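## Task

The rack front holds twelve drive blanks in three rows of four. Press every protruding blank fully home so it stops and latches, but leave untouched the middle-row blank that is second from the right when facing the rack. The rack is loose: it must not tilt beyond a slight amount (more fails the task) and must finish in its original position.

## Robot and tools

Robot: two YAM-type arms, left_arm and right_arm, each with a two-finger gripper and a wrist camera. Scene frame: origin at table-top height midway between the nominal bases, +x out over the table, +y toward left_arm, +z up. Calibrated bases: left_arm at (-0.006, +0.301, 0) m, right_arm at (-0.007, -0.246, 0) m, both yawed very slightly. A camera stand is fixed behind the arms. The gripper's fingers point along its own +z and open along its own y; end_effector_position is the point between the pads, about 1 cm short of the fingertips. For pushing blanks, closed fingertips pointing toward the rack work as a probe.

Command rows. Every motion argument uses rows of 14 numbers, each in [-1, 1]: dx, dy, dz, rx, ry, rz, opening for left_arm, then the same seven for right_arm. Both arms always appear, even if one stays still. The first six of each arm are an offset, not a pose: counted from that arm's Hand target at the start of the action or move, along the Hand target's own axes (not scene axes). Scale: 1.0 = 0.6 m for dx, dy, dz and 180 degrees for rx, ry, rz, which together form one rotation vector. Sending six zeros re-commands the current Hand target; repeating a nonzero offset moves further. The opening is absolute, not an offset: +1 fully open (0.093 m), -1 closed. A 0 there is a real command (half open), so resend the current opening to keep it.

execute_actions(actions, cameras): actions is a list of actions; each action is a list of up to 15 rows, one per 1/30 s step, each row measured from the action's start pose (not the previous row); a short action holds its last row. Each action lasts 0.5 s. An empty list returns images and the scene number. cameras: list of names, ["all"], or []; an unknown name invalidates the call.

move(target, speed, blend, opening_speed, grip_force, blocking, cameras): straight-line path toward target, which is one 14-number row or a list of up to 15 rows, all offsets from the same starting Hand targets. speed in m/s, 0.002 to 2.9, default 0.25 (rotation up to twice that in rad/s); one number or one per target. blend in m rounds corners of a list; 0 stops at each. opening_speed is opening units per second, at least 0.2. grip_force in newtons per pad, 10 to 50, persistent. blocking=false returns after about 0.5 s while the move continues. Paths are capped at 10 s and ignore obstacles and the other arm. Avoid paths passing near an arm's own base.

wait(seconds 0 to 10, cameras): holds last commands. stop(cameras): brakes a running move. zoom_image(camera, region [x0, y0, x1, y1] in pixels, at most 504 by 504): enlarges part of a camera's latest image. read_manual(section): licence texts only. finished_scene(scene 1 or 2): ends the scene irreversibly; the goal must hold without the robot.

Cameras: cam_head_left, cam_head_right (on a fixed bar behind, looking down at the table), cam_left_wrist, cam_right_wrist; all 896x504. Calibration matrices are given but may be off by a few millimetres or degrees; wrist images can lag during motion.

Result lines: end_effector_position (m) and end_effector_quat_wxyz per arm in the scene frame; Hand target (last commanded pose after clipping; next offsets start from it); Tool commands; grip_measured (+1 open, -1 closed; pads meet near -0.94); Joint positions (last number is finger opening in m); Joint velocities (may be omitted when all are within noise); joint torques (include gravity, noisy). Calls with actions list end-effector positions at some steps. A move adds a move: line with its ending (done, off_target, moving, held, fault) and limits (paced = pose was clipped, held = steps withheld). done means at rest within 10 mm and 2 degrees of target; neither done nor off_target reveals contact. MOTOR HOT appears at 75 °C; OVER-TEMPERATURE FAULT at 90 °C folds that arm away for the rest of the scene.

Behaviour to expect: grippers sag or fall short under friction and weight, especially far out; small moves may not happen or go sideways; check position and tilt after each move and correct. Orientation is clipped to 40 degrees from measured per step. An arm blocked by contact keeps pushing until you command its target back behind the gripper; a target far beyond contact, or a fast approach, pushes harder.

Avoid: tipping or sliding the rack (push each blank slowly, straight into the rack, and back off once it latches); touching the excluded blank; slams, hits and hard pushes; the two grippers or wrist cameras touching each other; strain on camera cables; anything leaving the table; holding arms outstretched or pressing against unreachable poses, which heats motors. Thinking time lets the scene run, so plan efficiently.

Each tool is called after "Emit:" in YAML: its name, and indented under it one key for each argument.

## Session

Scene 1 was done. On to scene 2.

Emit:
execute_actions:
  actions: []

Emit:
zoom_image:
  camera: "cam_head_left"
  region: [210, 20, 520, 190]

Emit:
zoom_image:
  camera: "cam_head_right"
  region: [230, 30, 540, 200]

Scene clock: 0.00 s.
left_arm: end_effector_position=(+0.3859, +0.3029, +0.1011) grip_measured=+1.000 end_effector_quat_wxyz=(+0.583, -0.011, +0.810, -0.068) | right_arm: end_effector_position=(+0.3822, -0.2747, +0.0762) grip_measured=+1.000 end_effector_quat_wxyz=(+0.542, +0.031, +0.840, -0.009)
Joint positions: left_arm=[0.128 1.535 0.376 0.838 0.172 -0.072 0.093] | right_arm=[-0.046 1.561 0.398 0.737 -0.03 0.006 0.093]
Joint velocities: within noise
Joint torques (N m): no reading
Heat: left arm: 27 °C; right arm: 26 °C.
Hand target: left_arm +0.3871, +0.3030, +0.1035; +0.585, -0.010, +0.808, -0.068 | right_arm +0.3870, -0.2751, +0.0865; +0.555, +0.031, +0.831, -0.010
Tool commands: left_gripper/opening=+1.0 right_gripper/opening=+1.0
camera_calibration:
cam_left_wrist: T_world_to_cam=[[-0.06455, -0.990449, 0.121838, 0.313627], [-0.686449, -0.0445464, -0.725812, 0.390849], [0.724307, -0.130487, -0.677017, -0.089773], [0, 0, 0, 1]] pos_world=[0.353566, 0.316328, 0.184693]
cam_right_wrist: T_world_to_cam=[[-0.0835139, -0.996371, -0.0164401, -0.24064], [-0.75192, 0.0738338, -0.655106, 0.396803], [0.653943, -0.0423489, -0.755358, -0.121529], [0, 0, 0, 1]] pos_world=[0.35774, -0.27421, 0.164194]

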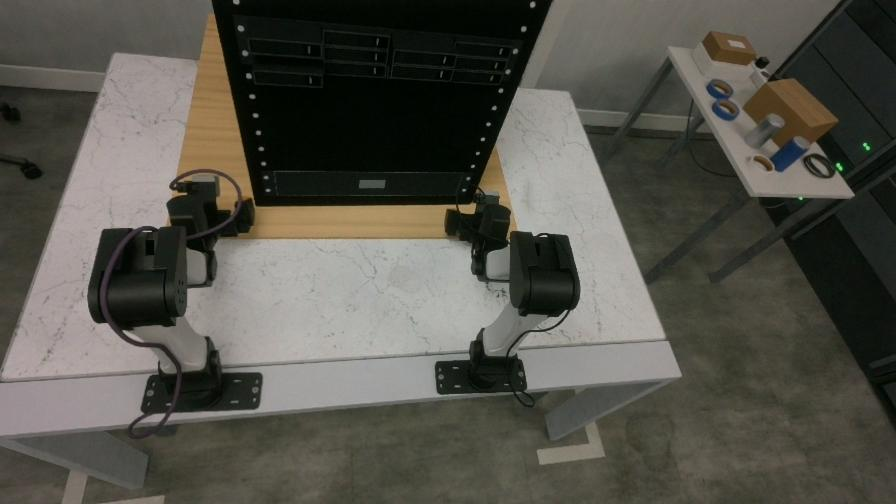

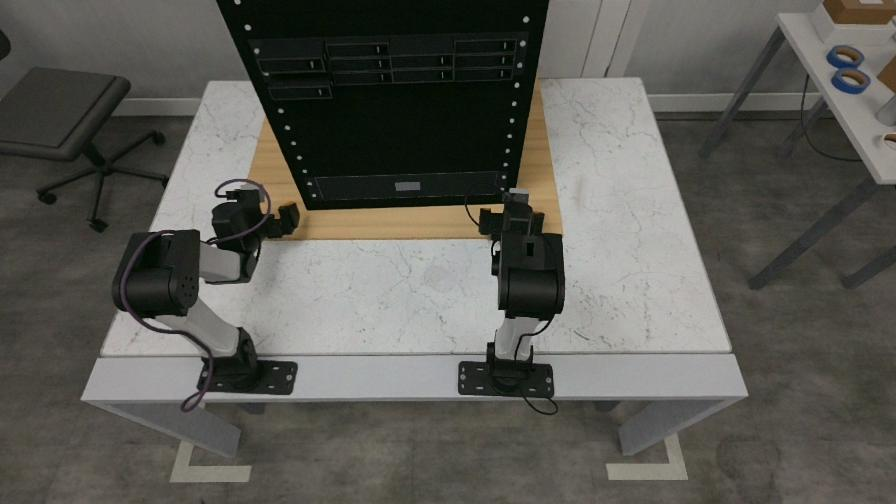

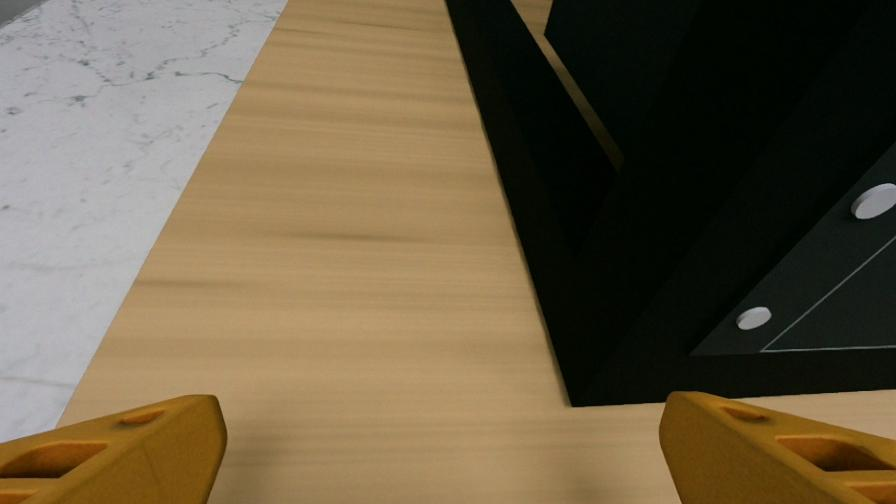

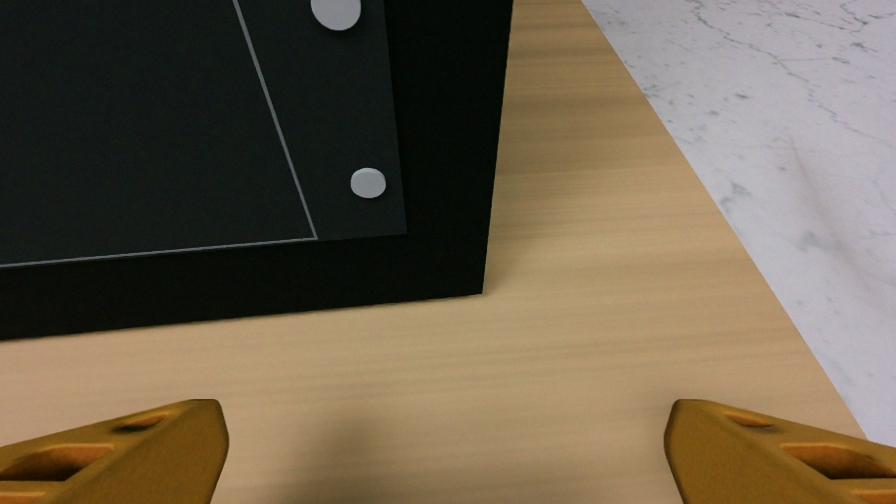

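Scaled by 1.626 from the camera's 896x504 image, which has a finer 1280x720 frame.

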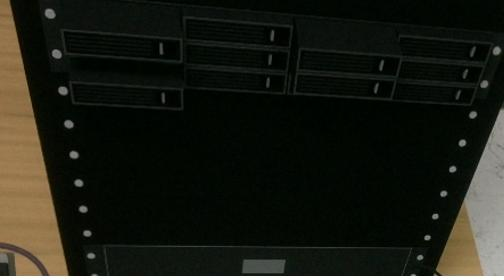

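Scaled by 1.626 from the camera's 896x504 image, which has a finer 1280x720 frame.

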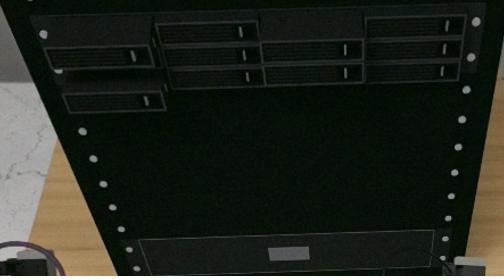

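Emit:
zoom_image:
  camera: "cam_head_left"
  region: [225, 20, 375, 110]

Emit:
zoom_image:
  camera: "cam_head_left"
  region: [370, 20, 540, 110]

Emit:
zoom_image:
  camera: "cam_head_right"
  region: [240, 20, 390, 110]

Emit:
zoom_image:
  camera: "cam_head_right"
  region: [380, 20, 540, 110]

Scaled by 3.360 from the camera's 896x504 image, which has a finer 1280x720 frame.

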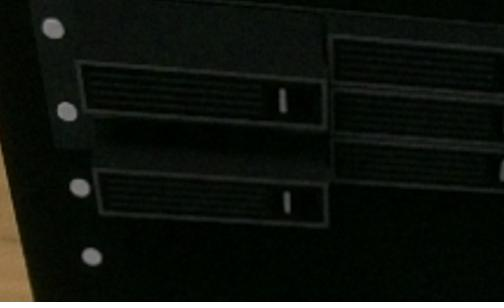

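Scaled by 2.965 from the camera's 896x504 image, which has a finer 1280x720 frame.

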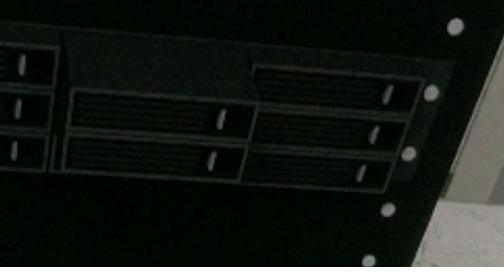

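Scaled by 3.360 from the camera's 896x504 image, which has a finer 1280x720 frame.

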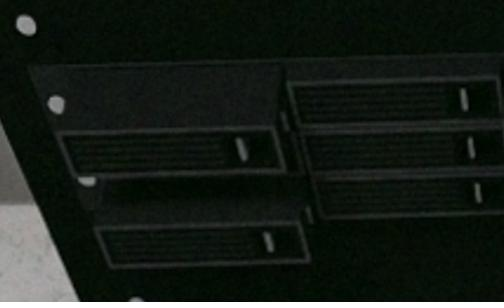

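Scaled by 3.150 from the camera's 896x504 image, which has a finer 1280x720 frame.

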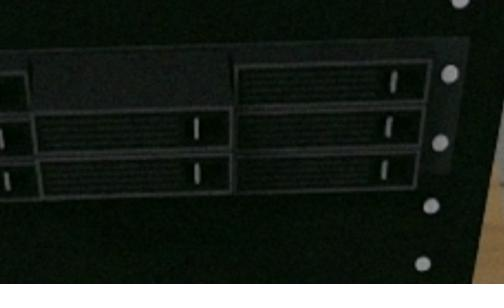

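Emit:
move:
  target:
    - [-0.0851, -0.0864, -0.2286, 0, 0, 0, -0.93, -0.0979, 0.0495, -0.2552, 0, 0, 0, 1.0]
    - [-0.5503, -0.3535, -0.3479, -0.0428, -0.1018, 0.0327, -0.93, -0.4980, 0.3078, -0.4202, -0.1247, -0.0701, 0.4797, 1.0]
  blend: [0.04, 0]
  speed: 0.25
  cameras: ["cam_left_wrist", "cam_right_wrist"]

Scene clock: 85.83 s.
left_arm: end_effector_position=(+0.2817, +0.1458, +0.4982) grip_measured=-0.928 end_effector_quat_wxyz=(+0.705, -0.020, +0.708, +0.018) | right_arm: end_effector_position=(+0.2819, -0.0902, +0.4443) grip_measured=+1.000 end_effector_quat_wxyz=(+0.490, +0.480, +0.536, +0.491)
Joint positions: left_arm=[-0.891 1.185 1.54 -0.363 -0.994 -0.011 0.001] | right_arm=[0.921 1.054 1.272 -0.272 0.823 1.557 0.093]
Joint torques (N m): left_arm=[-0.76 -2.4 8.62 1.67 -0.19 0.07] | right_arm=[0.83 -0.99 11.63 2.14 0.08 0.16]
Heat: left arm: 32 °C; right arm: 31 °C.
Hand target: left_arm +0.2803, +0.1449, +0.5050; +0.707, -0.019, +0.707, +0.019 | right_arm +0.2802, -0.0901, +0.4624; +0.486, +0.487, +0.513, +0.513
Off the commanded pose: left_arm 0.007 m, 0 deg | right_arm 0.018 m, 4 deg.
move: off_target (right_arm)
camera_calibration:
cam_left_wrist: T_world_to_cam=[[0.0515169, -0.99867, 0.00223592, 0.130995], [-0.422311, -0.0238139, -0.906138, 0.613031], [0.904986, 0.0457371, -0.422976, 0.0308667], [0, 0, 0, 1]] pos_world=[0.224208, 0.144008, 0.568254]
cam_right_wrist: T_world_to_cam=[[-0.0541632, -0.0499832, -0.99728, 0.453708], [-0.467515, 0.883783, -0.0189036, 0.259145], [0.882324, 0.465219, -0.0712364, -0.0926007], [0, 0, 0, 1]] pos_world=[0.227432, -0.163271, 0.450776]
Images, in order (width x height): cam_left_wrist 896x504, cam_right_wrist 896x504.

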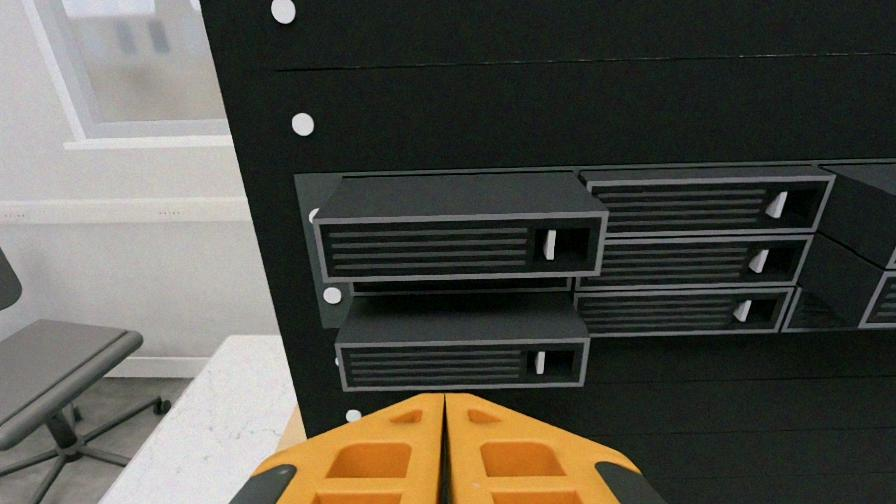

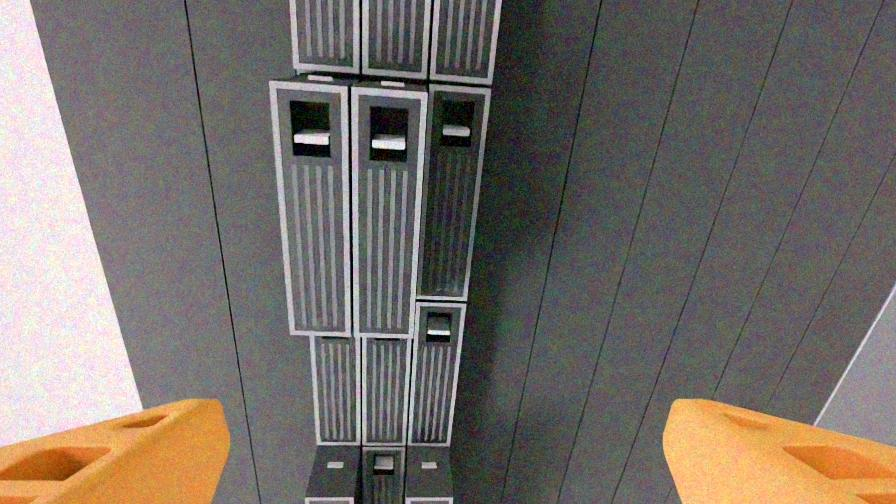

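Emit:
move:
  target: [-0.0083, -0.0006, 0.1284, 0, 0, 0, -0.93, -0.0005, 0.005, 0.1533, 0, 0, 0, 1.0]
  speed: 0.1
  cameras: ["cam_left_wrist", "cam_right_wrist"]

Scene clock: 122.00 s.
left_arm: end_effector_position=(+0.3557, +0.1474, +0.4997) grip_measured=-0.928 end_effector_quat_wxyz=(+0.700, -0.016, +0.714, +0.022) | right_arm: end_effector_position=(+0.3706, -0.0832, +0.4445) grip_measured=+1.000 end_effector_quat_wxyz=(+0.485, +0.486, +0.537, +0.490)
Joint positions: left_arm=[-0.648 1.361 1.676 -0.341 -0.752 -0.008 0.001] | right_arm=[0.672 1.302 1.422 -0.178 0.574 1.557 0.093]
Joint torques (N m): left_arm=[0.7 -4.37 8.99 1.97 -0.03 0.06] | right_arm=[-0.75 -3.55 12.22 2.3 -0.11 0.14]
Heat: left arm: 35 °C; right arm: 33 °C.
Hand target: left_arm +0.3572, +0.1487, +0.5099; +0.707, -0.019, +0.707, +0.019 | right_arm +0.3721, -0.0854, +0.4652; +0.486, +0.487, +0.513, +0.513
Off the commanded pose: left_arm 0.010 m, 1 deg | right_arm 0.021 m, 4 deg.
move: off_target (right_arm)
camera_calibration:
cam_left_wrist: T_world_to_cam=[[0.0514332, -0.998615, -0.0110891, 0.135443], [-0.435921, -0.012459, -0.899898, 0.645692], [0.898514, 0.0511186, -0.435958, -0.0276001], [0, 0, 0, 1]] pos_world=[0.299304, 0.144711, 0.570527]
cam_right_wrist: T_world_to_cam=[[-0.0662591, -0.041464, -0.996941, 0.464139], [-0.467262, 0.8841, -0.00571546, 0.288442], [0.881632, 0.465454, -0.0779543, -0.170808], [0, 0, 0, 1]] pos_world=[0.316121, -0.156264, 0.451053]
Images, in order (width x height): cam_left_wrist 896x504, cam_right_wrist 896x504.

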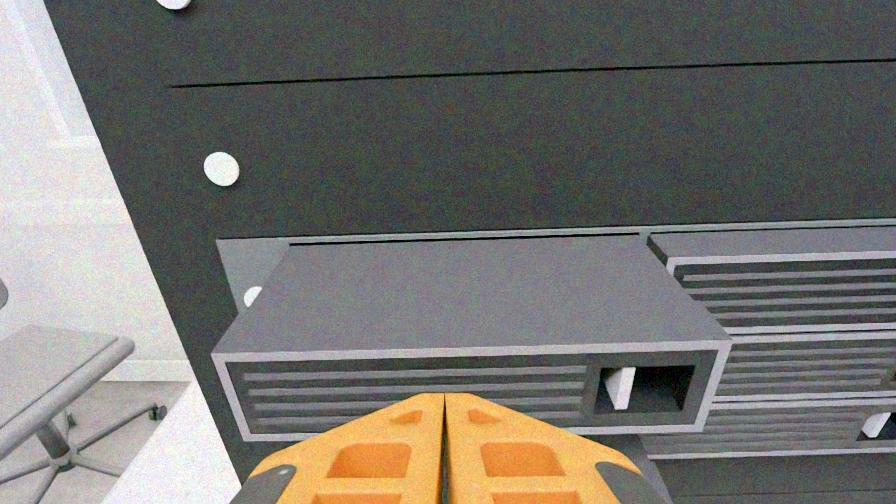

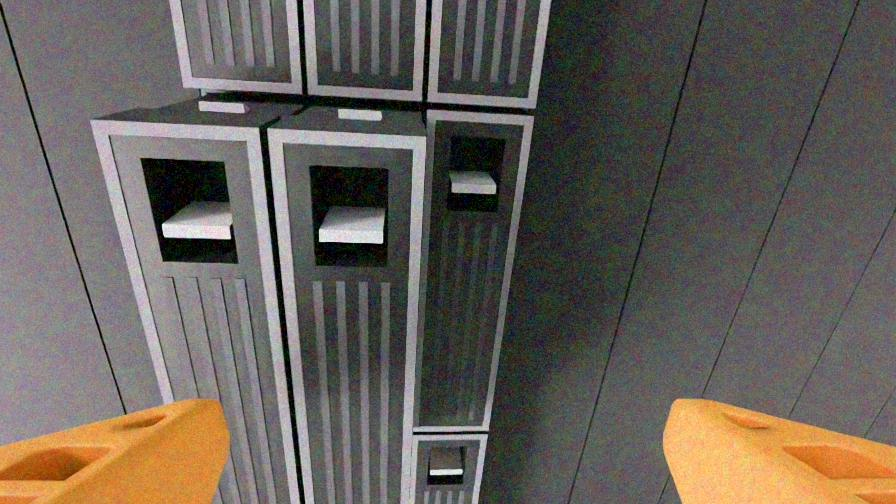

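Emit:
move:
  target: [0, -0.0003, 0.0617, 0, 0, 0, -0.93, 0, 0, 0, 0, 0, 0, 1.0]
  speed: 0.05
  cameras: ["cam_left_wrist"]

Scene clock: 132.83 s.
left_arm: end_effector_position=(+0.3907, +0.1497, +0.5013) grip_measured=-0.928 end_effector_quat_wxyz=(+0.701, -0.017, +0.713, +0.021) | right_arm: end_effector_position=(+0.3706, -0.0831, +0.4445) grip_measured=+1.000 end_effector_quat_wxyz=(+0.485, +0.485, +0.537, +0.490)
Joint positions: left_arm=[-0.561 1.455 1.757 -0.324 -0.665 -0.008 0.001] | right_arm=[0.672 1.302 1.422 -0.178 0.574 1.557 0.093]
Joint torques (N m): left_arm=[0.9 -5.04 9.03 2.05 0.03 0.06] | right_arm=[-0.75 -3.54 12.23 2.31 -0.09 0.14]
Heat: left arm: 36 °C; right arm: 33 °C.
Hand target: left_arm +0.3942, +0.1503, +0.5099; +0.707, -0.018, +0.707, +0.019 | right_arm +0.3721, -0.0855, +0.4652; +0.486, +0.487, +0.513, +0.513
Off the commanded pose: left_arm 0.009 m, 1 deg | right_arm 0.021 m, 4 deg.
move: off_target (right_arm)
camera_calibration:
cam_left_wrist: T_world_to_cam=[[0.0514865, -0.998648, -0.00711322, 0.134078], [-0.434314, -0.0159766, -0.90062, 0.662641], [0.899289, 0.0494591, -0.43455, -0.0591723], [0, 0, 0, 1]] pos_world=[0.334104, 0.14741, 0.572028]
Images, in order (width x height): cam_left_wrist 896x504.

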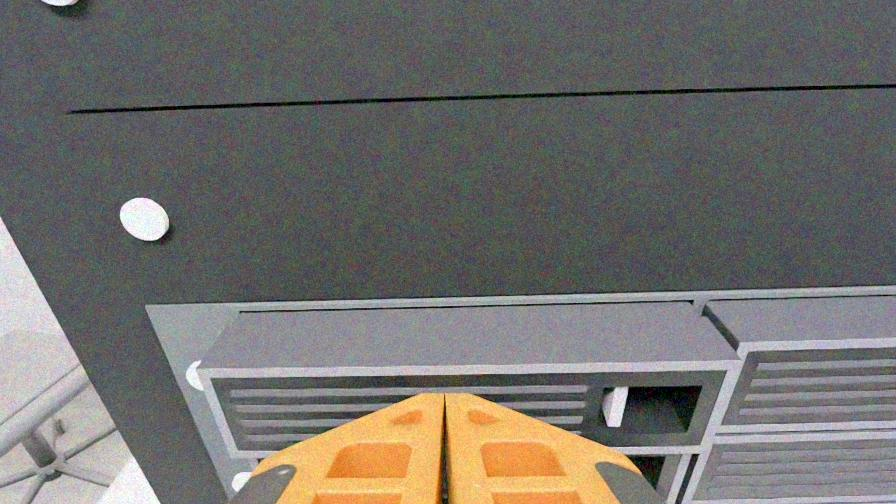

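Emit:
move:
  target: [0, -0.0001, 0.0150, 0, 0, 0, -0.93, 0, 0, 0, 0, 0, 0, 1.0]
  speed: 0.03
  cameras: ["cam_left_wrist"]

Scene clock: 140.47 s.
left_arm: end_effector_position=(+0.3958, +0.1494, +0.5027) grip_measured=-0.928 end_effector_quat_wxyz=(+0.701, -0.016, +0.713, +0.019) | right_arm: end_effector_position=(+0.3706, -0.0831, +0.4445) grip_measured=+1.000 end_effector_quat_wxyz=(+0.485, +0.485, +0.537, +0.490)
Joint positions: left_arm=[-0.55 1.472 1.778 -0.328 -0.648 -0.008 0.001] | right_arm=[0.672 1.302 1.422 -0.178 0.574 1.557 0.093]
Joint torques (N m): left_arm=[1.51 -4.44 9.17 2.15 0.04 0.05] | right_arm=[-0.7 -3.55 12.21 2.3 -0.1 0.14]
Heat: left arm: 38 °C; right arm: 34 °C.
Hand target: left_arm +0.4031, +0.1509, +0.5100; +0.707, -0.019, +0.707, +0.019 | right_arm +0.3721, -0.0855, +0.4652; +0.486, +0.487, +0.513, +0.513
Off the commanded pose: left_arm 0.010 m, 1 deg | right_arm 0.021 m, 4 deg.
move: off_target (right_arm)
camera_calibration:
cam_left_wrist: T_world_to_cam=[[0.0465203, -0.998896, -0.00654517, 0.135109], [-0.434321, -0.0143257, -0.900644, 0.66598], [0.899556, 0.044741, -0.434508, -0.0625238], [0, 0, 0, 1]] pos_world=[0.339207, 0.147298, 0.573528]
Images, in order (width x height): cam_left_wrist 896x504.

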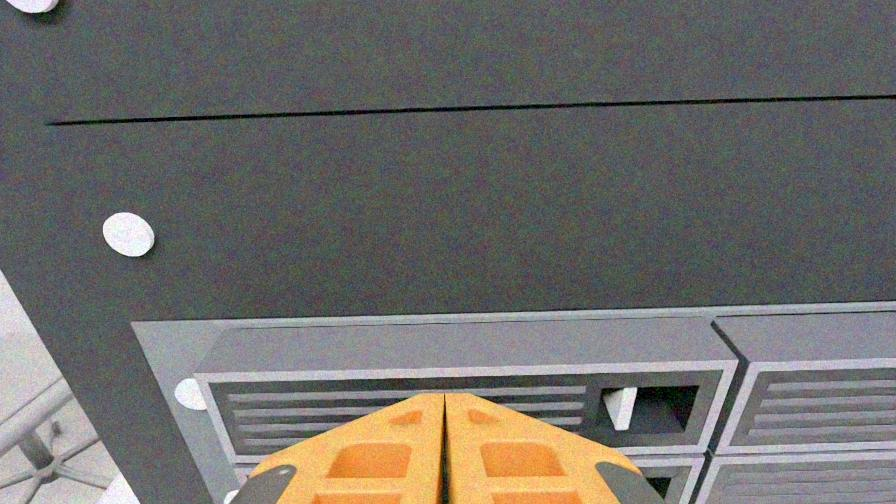

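Emit:
move:
  target: [0, 0, 0.0055, 0, 0, 0, -0.93, 0, 0, 0, 0, 0, 0, 1.0]
  speed: 0.03
  cameras: ["cam_left_wrist"]

Emit:
zoom_image:
  camera: "cam_left_wrist"
  region: [600, 290, 896, 504]

Scene clock: 143.87 s.
left_arm: end_effector_position=(+0.3961, +0.1493, +0.5027) grip_measured=-0.928 end_effector_quat_wxyz=(+0.699, -0.014, +0.715, +0.020) | right_arm: end_effector_position=(+0.3706, -0.0831, +0.4445) grip_measured=+1.000 end_effector_quat_wxyz=(+0.485, +0.485, +0.537, +0.490)
Joint positions: left_arm=[-0.549 1.475 1.786 -0.338 -0.646 -0.008 0.001] | right_arm=[0.672 1.302 1.422 -0.178 0.574 1.557 0.093]
Joint torques (N m): left_arm=[1.98 -3.9 9.06 2.23 0.08 0.07] | right_arm=[-0.73 -3.56 12.23 2.3 -0.1 0.14]
Heat: left arm: 38 °C; right arm: 34 °C.
Hand target: left_arm +0.4064, +0.1510, +0.5099; +0.707, -0.019, +0.707, +0.019 | right_arm +0.3721, -0.0855, +0.4652; +0.486, +0.487, +0.513, +0.513
Off the commanded pose: left_arm 0.013 m, 1 deg | right_arm 0.021 m, 4 deg.
move: off_target (left_arm, right_arm)
camera_calibration:
cam_left_wrist: T_world_to_cam=[[0.0450113, -0.998937, -0.00993739, 0.137345], [-0.438584, -0.0108228, -0.898625, 0.666184], [0.897562, 0.0448067, -0.438605, -0.0599526], [0, 0, 0, 1]] pos_world=[0.339807, 0.147096, 0.573719]
Images, in order (width x height): cam_left_wrist 896x504.

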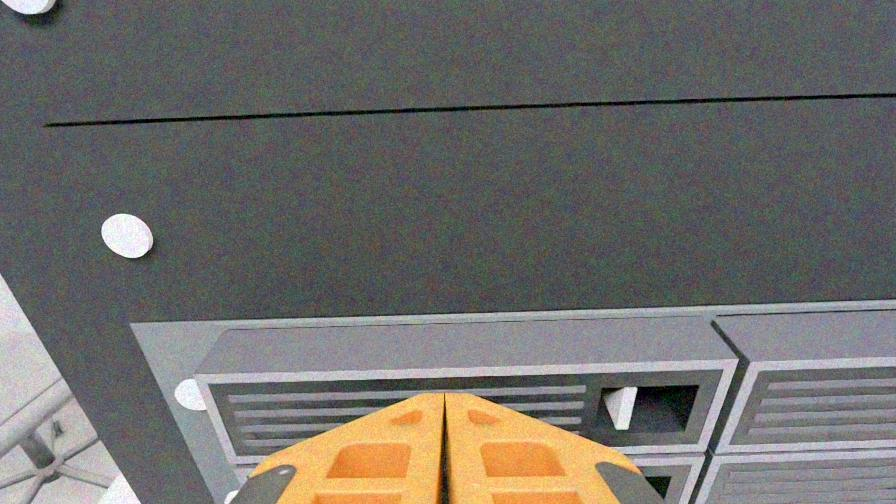

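Scaled by 1.703 from the camera's 896x504 image, which has a finer 1280x720 frame.

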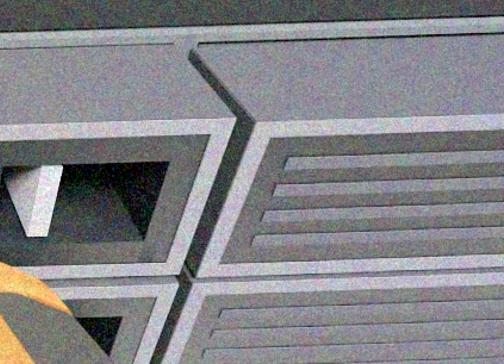

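Emit:
move:
  target:
    - [0, 0.0007, -0.1333, 0, 0, 0, -0.93, -0.0001, 0, 0.02, 0, 0, 0, 1.0]
    - [0.0990, 0.0007, -0.1333, 0, 0, 0, -0.93, -0.0002, 0, 0.0433, 0, 0, 0, 1.0]
    - [0.0990, 0.0003, -0.0717, 0, 0, 0, -0.93, -0.0002, 0, 0.07, 0, 0, 0, 1.0]
  speed: [0.1, 0.1, 0.06]
  blend: [0.015, 0.015, 0]
  cameras: ["cam_left_wrist", "cam_right_wrist"]

Scene clock: 155.80 s.
left_arm: end_effector_position=(+0.3614, +0.1481, +0.4407) grip_measured=-0.928 end_effector_quat_wxyz=(+0.700, -0.016, +0.714, +0.022) | right_arm: end_effector_position=(+0.4108, -0.0813, +0.4453) grip_measured=+1.000 end_effector_quat_wxyz=(+0.484, +0.487, +0.536, +0.491)
Joint positions: left_arm=[-0.632 1.278 1.359 -0.106 -0.736 -0.008 0.001] | right_arm=[0.597 1.427 1.522 -0.151 0.5 1.557 0.093]
Joint torques (N m): left_arm=[0.64 -4.52 8.91 2.06 -0.03 0.02] | right_arm=[-0.91 -4.36 12.44 2.35 -0.13 0.13]
Heat: left arm: 40 °C; right arm: 35 °C.
Hand target: left_arm +0.3634, +0.1490, +0.4506; +0.707, -0.019, +0.707, +0.019 | right_arm +0.4141, -0.0834, +0.4652; +0.486, +0.487, +0.513, +0.513
Off the commanded pose: left_arm 0.010 m, 1 deg | right_arm 0.020 m, 4 deg.
move: off_target (right_arm)
camera_calibration:
cam_left_wrist: T_world_to_cam=[[0.0517903, -0.998602, -0.010596, 0.134833], [-0.435816, -0.0130535, -0.899941, 0.595257], [0.898544, 0.0512262, -0.435883, -0.058499], [0, 0, 0, 1]] pos_world=[0.305004, 0.145411, 0.511627]
cam_right_wrist: T_world_to_cam=[[-0.0670354, -0.0367974, -0.997072, 0.468437], [-0.466215, 0.884671, -0.00130448, 0.303271], [0.882128, 0.464762, -0.0764597, -0.208053], [0, 0, 0, 1]] pos_world=[0.356321, -0.154362, 0.451554]
Images, in order (width x height): cam_left_wrist 896x504, cam_right_wrist 896x504.

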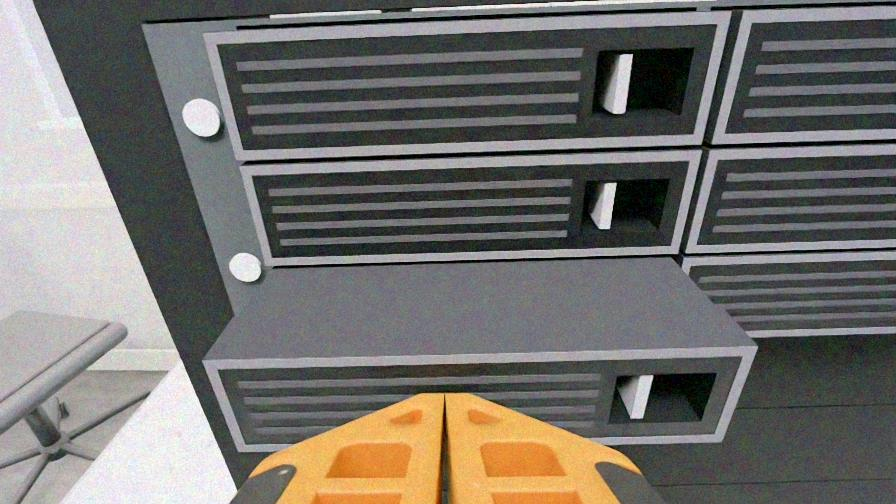

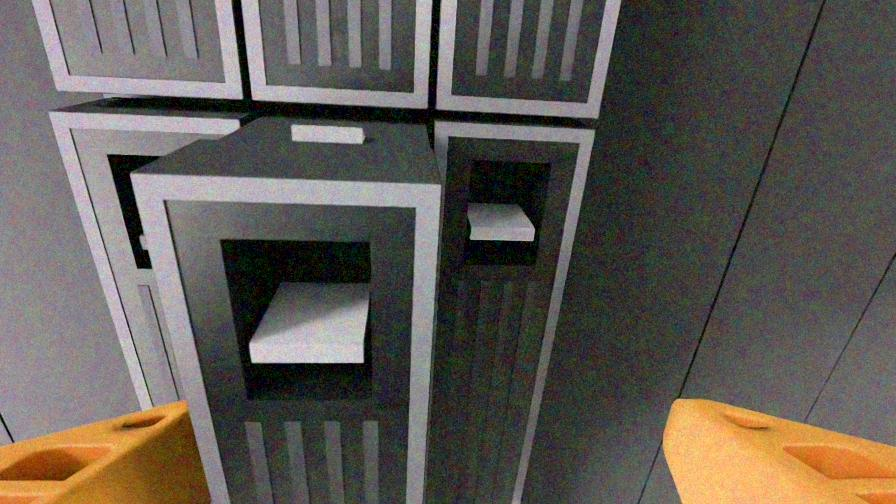

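Emit:
move:
  target: [0, -0.0002, 0.0500, 0, 0, 0, -0.93, 0, 0, 0.0100, 0, 0, 0, 1.0]
  speed: 0.05
  cameras: ["cam_left_wrist", "cam_right_wrist"]

Scene clock: 166.23 s.
left_arm: end_effector_position=(+0.3895, +0.1506, +0.4394) grip_measured=-0.928 end_effector_quat_wxyz=(+0.699, -0.018, +0.714, +0.023) | right_arm: end_effector_position=(+0.4137, -0.0809, +0.4464) grip_measured=+1.000 end_effector_quat_wxyz=(+0.483, +0.487, +0.535, +0.493)
Joint positions: left_arm=[-0.563 1.354 1.409 -0.082 -0.67 -0.008 0.001] | right_arm=[0.592 1.437 1.533 -0.15 0.494 1.558 0.093]
Joint torques (N m): left_arm=[0.87 -4.77 9.92 2.03 0.04 0.04] | right_arm=[-1.29 -3.6 12.9 2.37 -0.16 0.12]
Heat: left arm: 41 °C; right arm: 37 °C.
Hand target: left_arm +0.3933, +0.1504, +0.4506; +0.707, -0.019, +0.707, +0.019 | right_arm +0.4201, -0.0831, +0.4652; +0.486, +0.487, +0.513, +0.513
Off the commanded pose: left_arm 0.012 m, 1 deg | right_arm 0.020 m, 3 deg.
move: off_target (left_arm, right_arm)
camera_calibration:
cam_left_wrist: T_world_to_cam=[[0.05526, -0.998424, -0.00974234, 0.134151], [-0.437252, -0.0154264, -0.899207, 0.606815], [0.89764, 0.05395, -0.437415, -0.0837568], [0, 0, 0, 1]] pos_world=[0.333101, 0.147819, 0.510322]
cam_right_wrist: T_world_to_cam=[[-0.0652299, -0.0346445, -0.997269, 0.469324], [-0.467837, 0.883815, -0.000102647, 0.304307], [0.881405, 0.466552, -0.0738592, -0.211415], [0, 0, 0, 1]] pos_world=[0.359322, -0.154056, 0.452459]
Images, in order (width x height): cam_left_wrist 896x504, cam_right_wrist 896x504.

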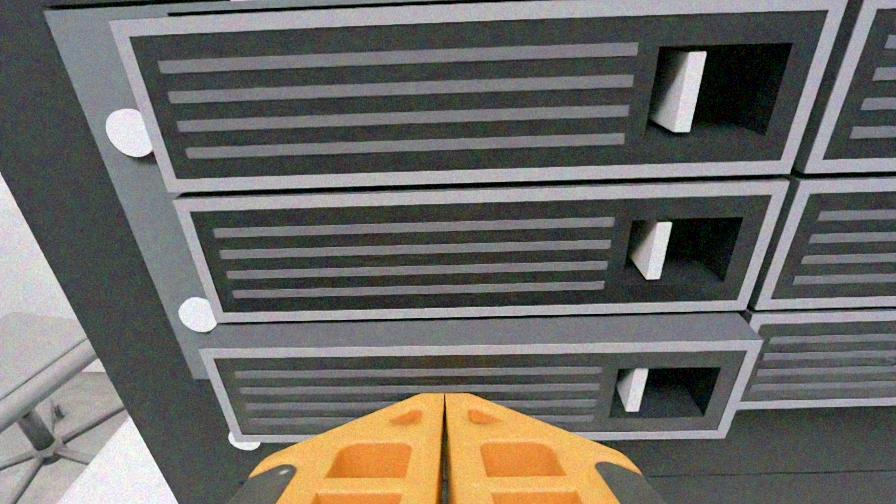

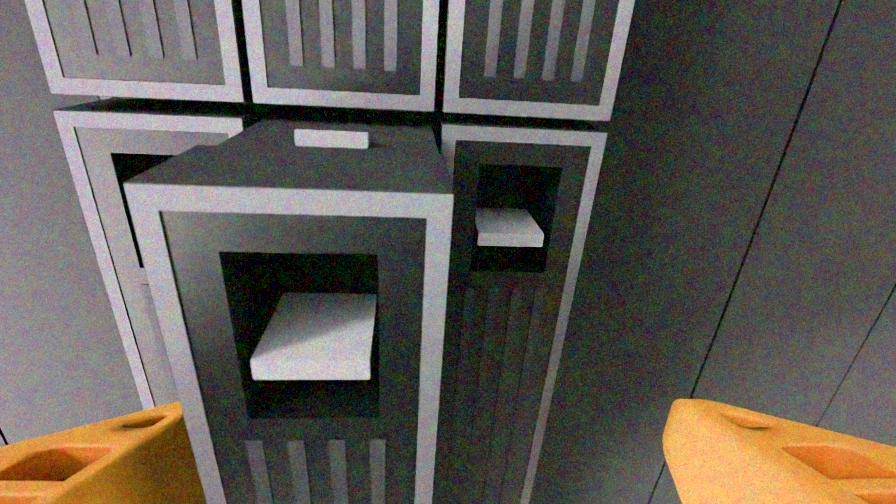

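Emit:
move:
  target: [0, 0, 0.0080, 0, 0, 0, -0.93, 0, 0, 0.0133, 0, 0, 0, 1.0]
  speed: 0.03
  cameras: ["cam_left_wrist", "cam_right_wrist"]

Scene clock: 174.23 s.
left_arm: end_effector_position=(+0.3940, +0.1507, +0.4395) grip_measured=-0.928 end_effector_quat_wxyz=(+0.699, -0.017, +0.714, +0.022) | right_arm: end_effector_position=(+0.4137, -0.0809, +0.4467) grip_measured=+1.000 end_effector_quat_wxyz=(+0.481, +0.489, +0.539, +0.489)
Joint positions: left_arm=[-0.553 1.367 1.421 -0.081 -0.658 -0.008 0.001] | right_arm=[0.592 1.441 1.549 -0.174 0.493 1.562 0.093]
Joint torques (N m): left_arm=[0.83 -4.86 9.8 2.08 0.02 0.03] | right_arm=[-2.35 -1.87 13.07 2.69 -0.28 0.07]
Heat: left arm: 43 °C; right arm: 39 °C.
Hand target: left_arm +0.3982, +0.1507, +0.4504; +0.707, -0.019, +0.707, +0.019 | right_arm +0.4280, -0.0827, +0.4653; +0.486, +0.487, +0.513, +0.513
Off the commanded pose: left_arm 0.012 m, 1 deg | right_arm 0.023 m, 4 deg.
move: off_target (left_arm, right_arm)
camera_calibration:
cam_left_wrist: T_world_to_cam=[[0.0533755, -0.998525, -0.00996378, 0.134858], [-0.43808, -0.0144484, -0.89882, 0.608945], [0.89735, 0.0523399, -0.438205, -0.0870715], [0, 0, 0, 1]] pos_world=[0.337702, 0.148015, 0.51052]
cam_right_wrist: T_world_to_cam=[[-0.0762022, -0.0370069, -0.996405, 0.473489], [-0.467906, 0.883773, 0.00296039, 0.30298], [0.880487, 0.46645, -0.0846612, -0.206208], [0, 0, 0, 1]] pos_world=[0.359411, -0.154058, 0.453432]
Images, in order (width x height): cam_left_wrist 896x504, cam_right_wrist 896x504.

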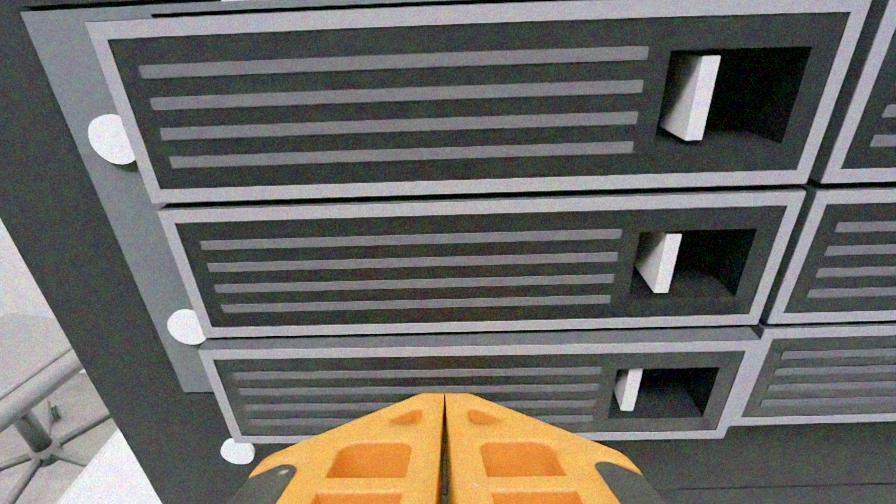

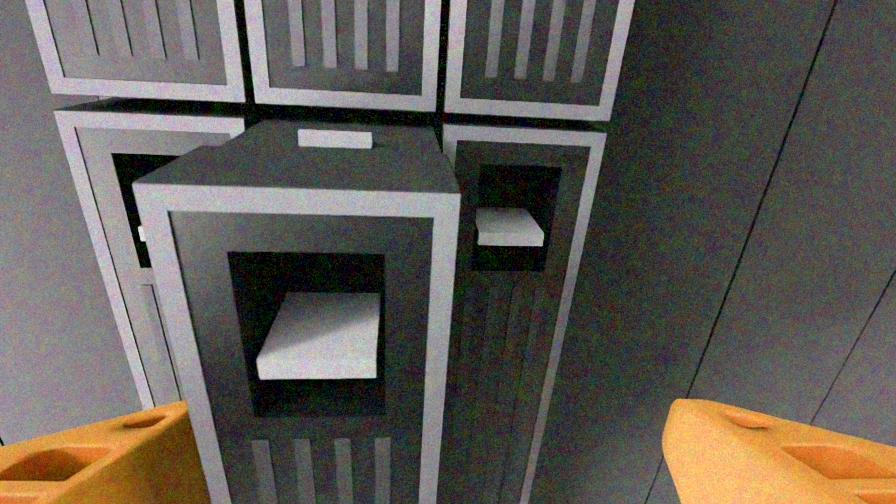

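Emit:
zoom_image:
  camera: "cam_right_wrist"
  region: [20, 60, 280, 290]

Emit:
zoom_image:
  camera: "cam_right_wrist"
  region: [400, 60, 660, 290]

Scaled by 1.938 from the camera's 896x504 image, which has a finer 1280x720 frame.

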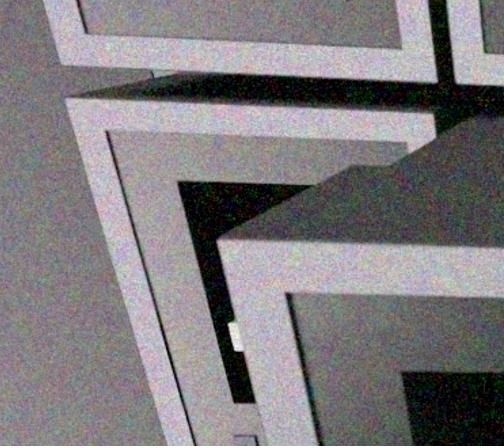

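Scaled by 1.938 from the camera's 896x504 image, which has a finer 1280x720 frame.

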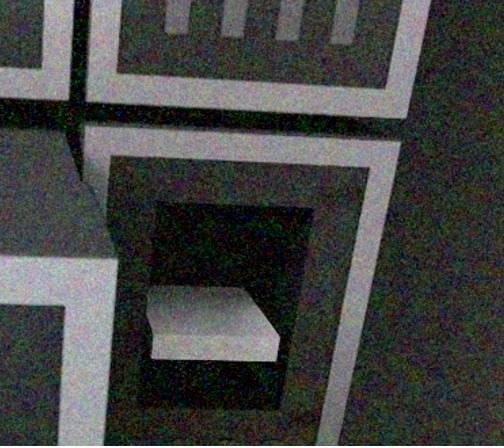

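Emit:
move:
  target: [0, 0, 0.0140, 0, 0, 0, -0.93, 0, 0, -0.1333, 0, 0, 0, 1.0]
  speed: [0.08]
  cameras: ["cam_left_wrist", "cam_right_wrist"]

Scene clock: 193.33 s.
left_arm: end_effector_position=(+0.3970, +0.1506, +0.4405) grip_measured=-0.928 end_effector_quat_wxyz=(+0.699, -0.016, +0.715, +0.022) | right_arm: end_effector_position=(+0.3535, -0.0848, +0.4635) grip_measured=+1.000 end_effector_quat_wxyz=(+0.487, +0.484, +0.519, +0.509)
Joint positions: left_arm=[-0.546 1.377 1.434 -0.087 -0.648 -0.008 0.001] | right_arm=[0.708 1.261 1.43 -0.178 0.61 1.562 0.093]
Joint torques (N m): left_arm=[1.94 -3.74 10.17 2.18 0.14 0.03] | right_arm=[0.76 -5.37 7.21 2.01 0.05 0.09]
Heat: left arm: 45 °C; right arm: 41 °C.
Hand target: left_arm +0.4066, +0.1511, +0.4505; +0.707, -0.019, +0.707, +0.019 | right_arm +0.3481, -0.0869, +0.4653; +0.486, +0.487, +0.513, +0.513
Off the commanded pose: left_arm 0.014 m, 1 deg | right_arm 0.006 m, 1 deg.
move: off_target (left_arm)
camera_calibration:
cam_left_wrist: T_world_to_cam=[[0.0506754, -0.998655, -0.010944, 0.136134], [-0.439672, -0.0124688, -0.898072, 0.6112], [0.896728, 0.0503219, -0.439712, -0.0881811], [0, 0, 0, 1]] pos_world=[0.340903, 0.148009, 0.511617]
cam_right_wrist: T_world_to_cam=[[-0.0266417, -0.00774698, -0.999615, 0.472023], [-0.467179, 0.884145, 0.00559914, 0.276738], [0.883761, 0.467149, -0.0271743, -0.177644], [0, 0, 0, 1]] pos_world=[0.298857, -0.158034, 0.465464]
Images, in order (width x height): cam_left_wrist 896x504, cam_right_wrist 896x504.

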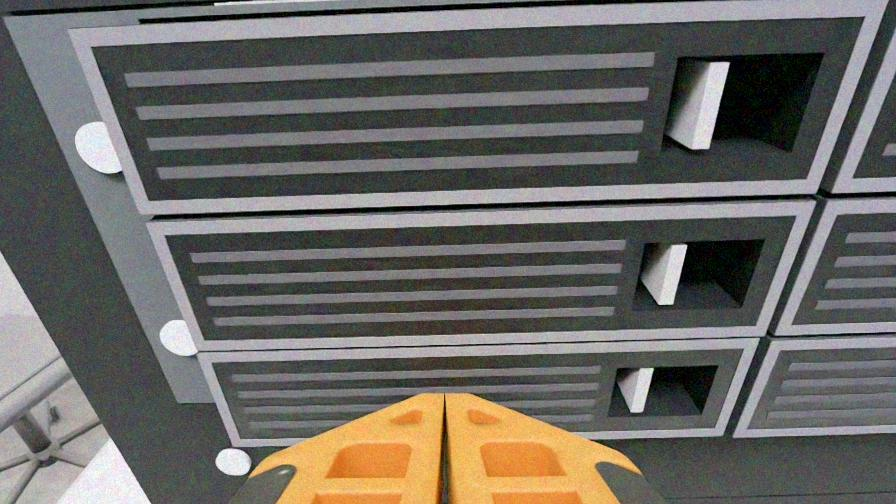

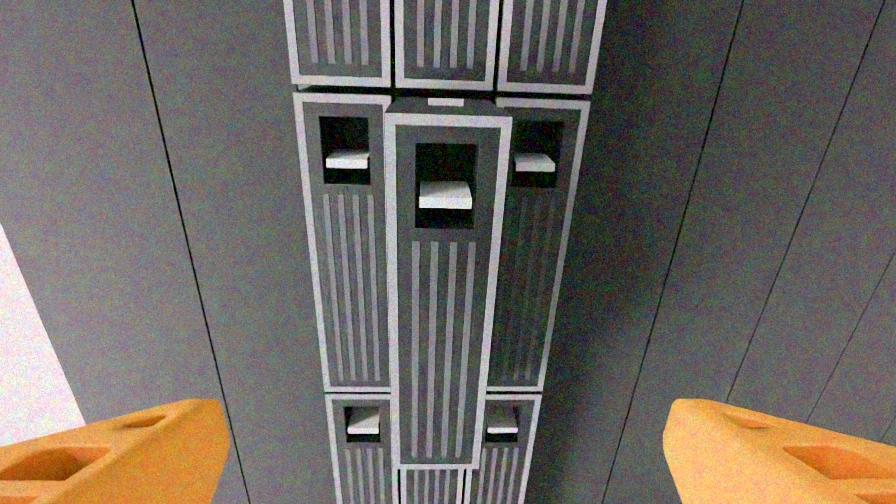

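Emit:
zoom_image:
  camera: "cam_right_wrist"
  region: [270, 60, 450, 180]

Emit:
zoom_image:
  camera: "cam_right_wrist"
  region: [450, 60, 630, 180]

Emit:
zoom_image:
  camera: "cam_right_wrist"
  region: [300, 350, 440, 440]

Emit:
zoom_image:
  camera: "cam_right_wrist"
  region: [440, 350, 580, 440]

Emit:
zoom_image:
  camera: "cam_left_wrist"
  region: [640, 160, 896, 460]

Scaled by 2.800 from the camera's 896x504 image, which has a finer 1280x720 frame.

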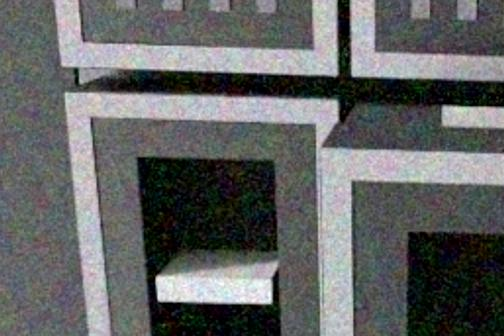

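Scaled by 2.800 from the camera's 896x504 image, which has a finer 1280x720 frame.

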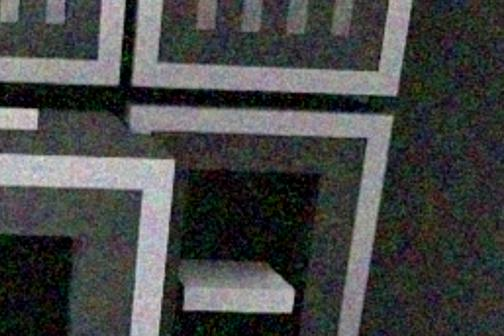

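Scaled by 3.600 from the camera's 896x504 image, which has a finer 1280x720 frame.

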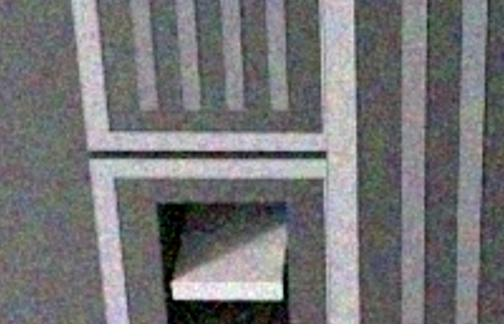

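Scaled by 3.600 from the camera's 896x504 image, which has a finer 1280x720 frame.

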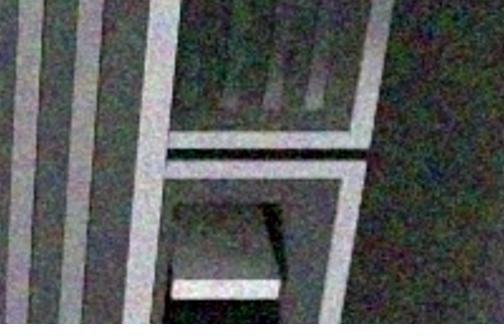

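Scaled by 1.680 from the camera's 896x504 image, which has a finer 1280x720 frame.

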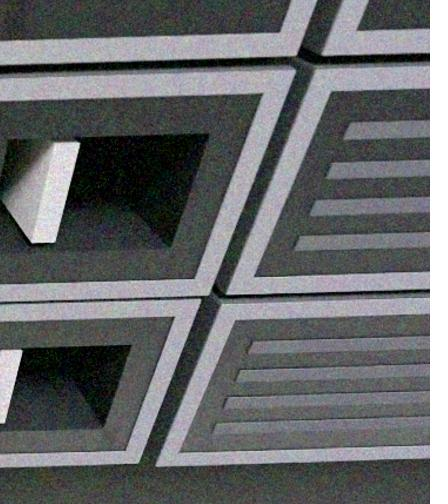

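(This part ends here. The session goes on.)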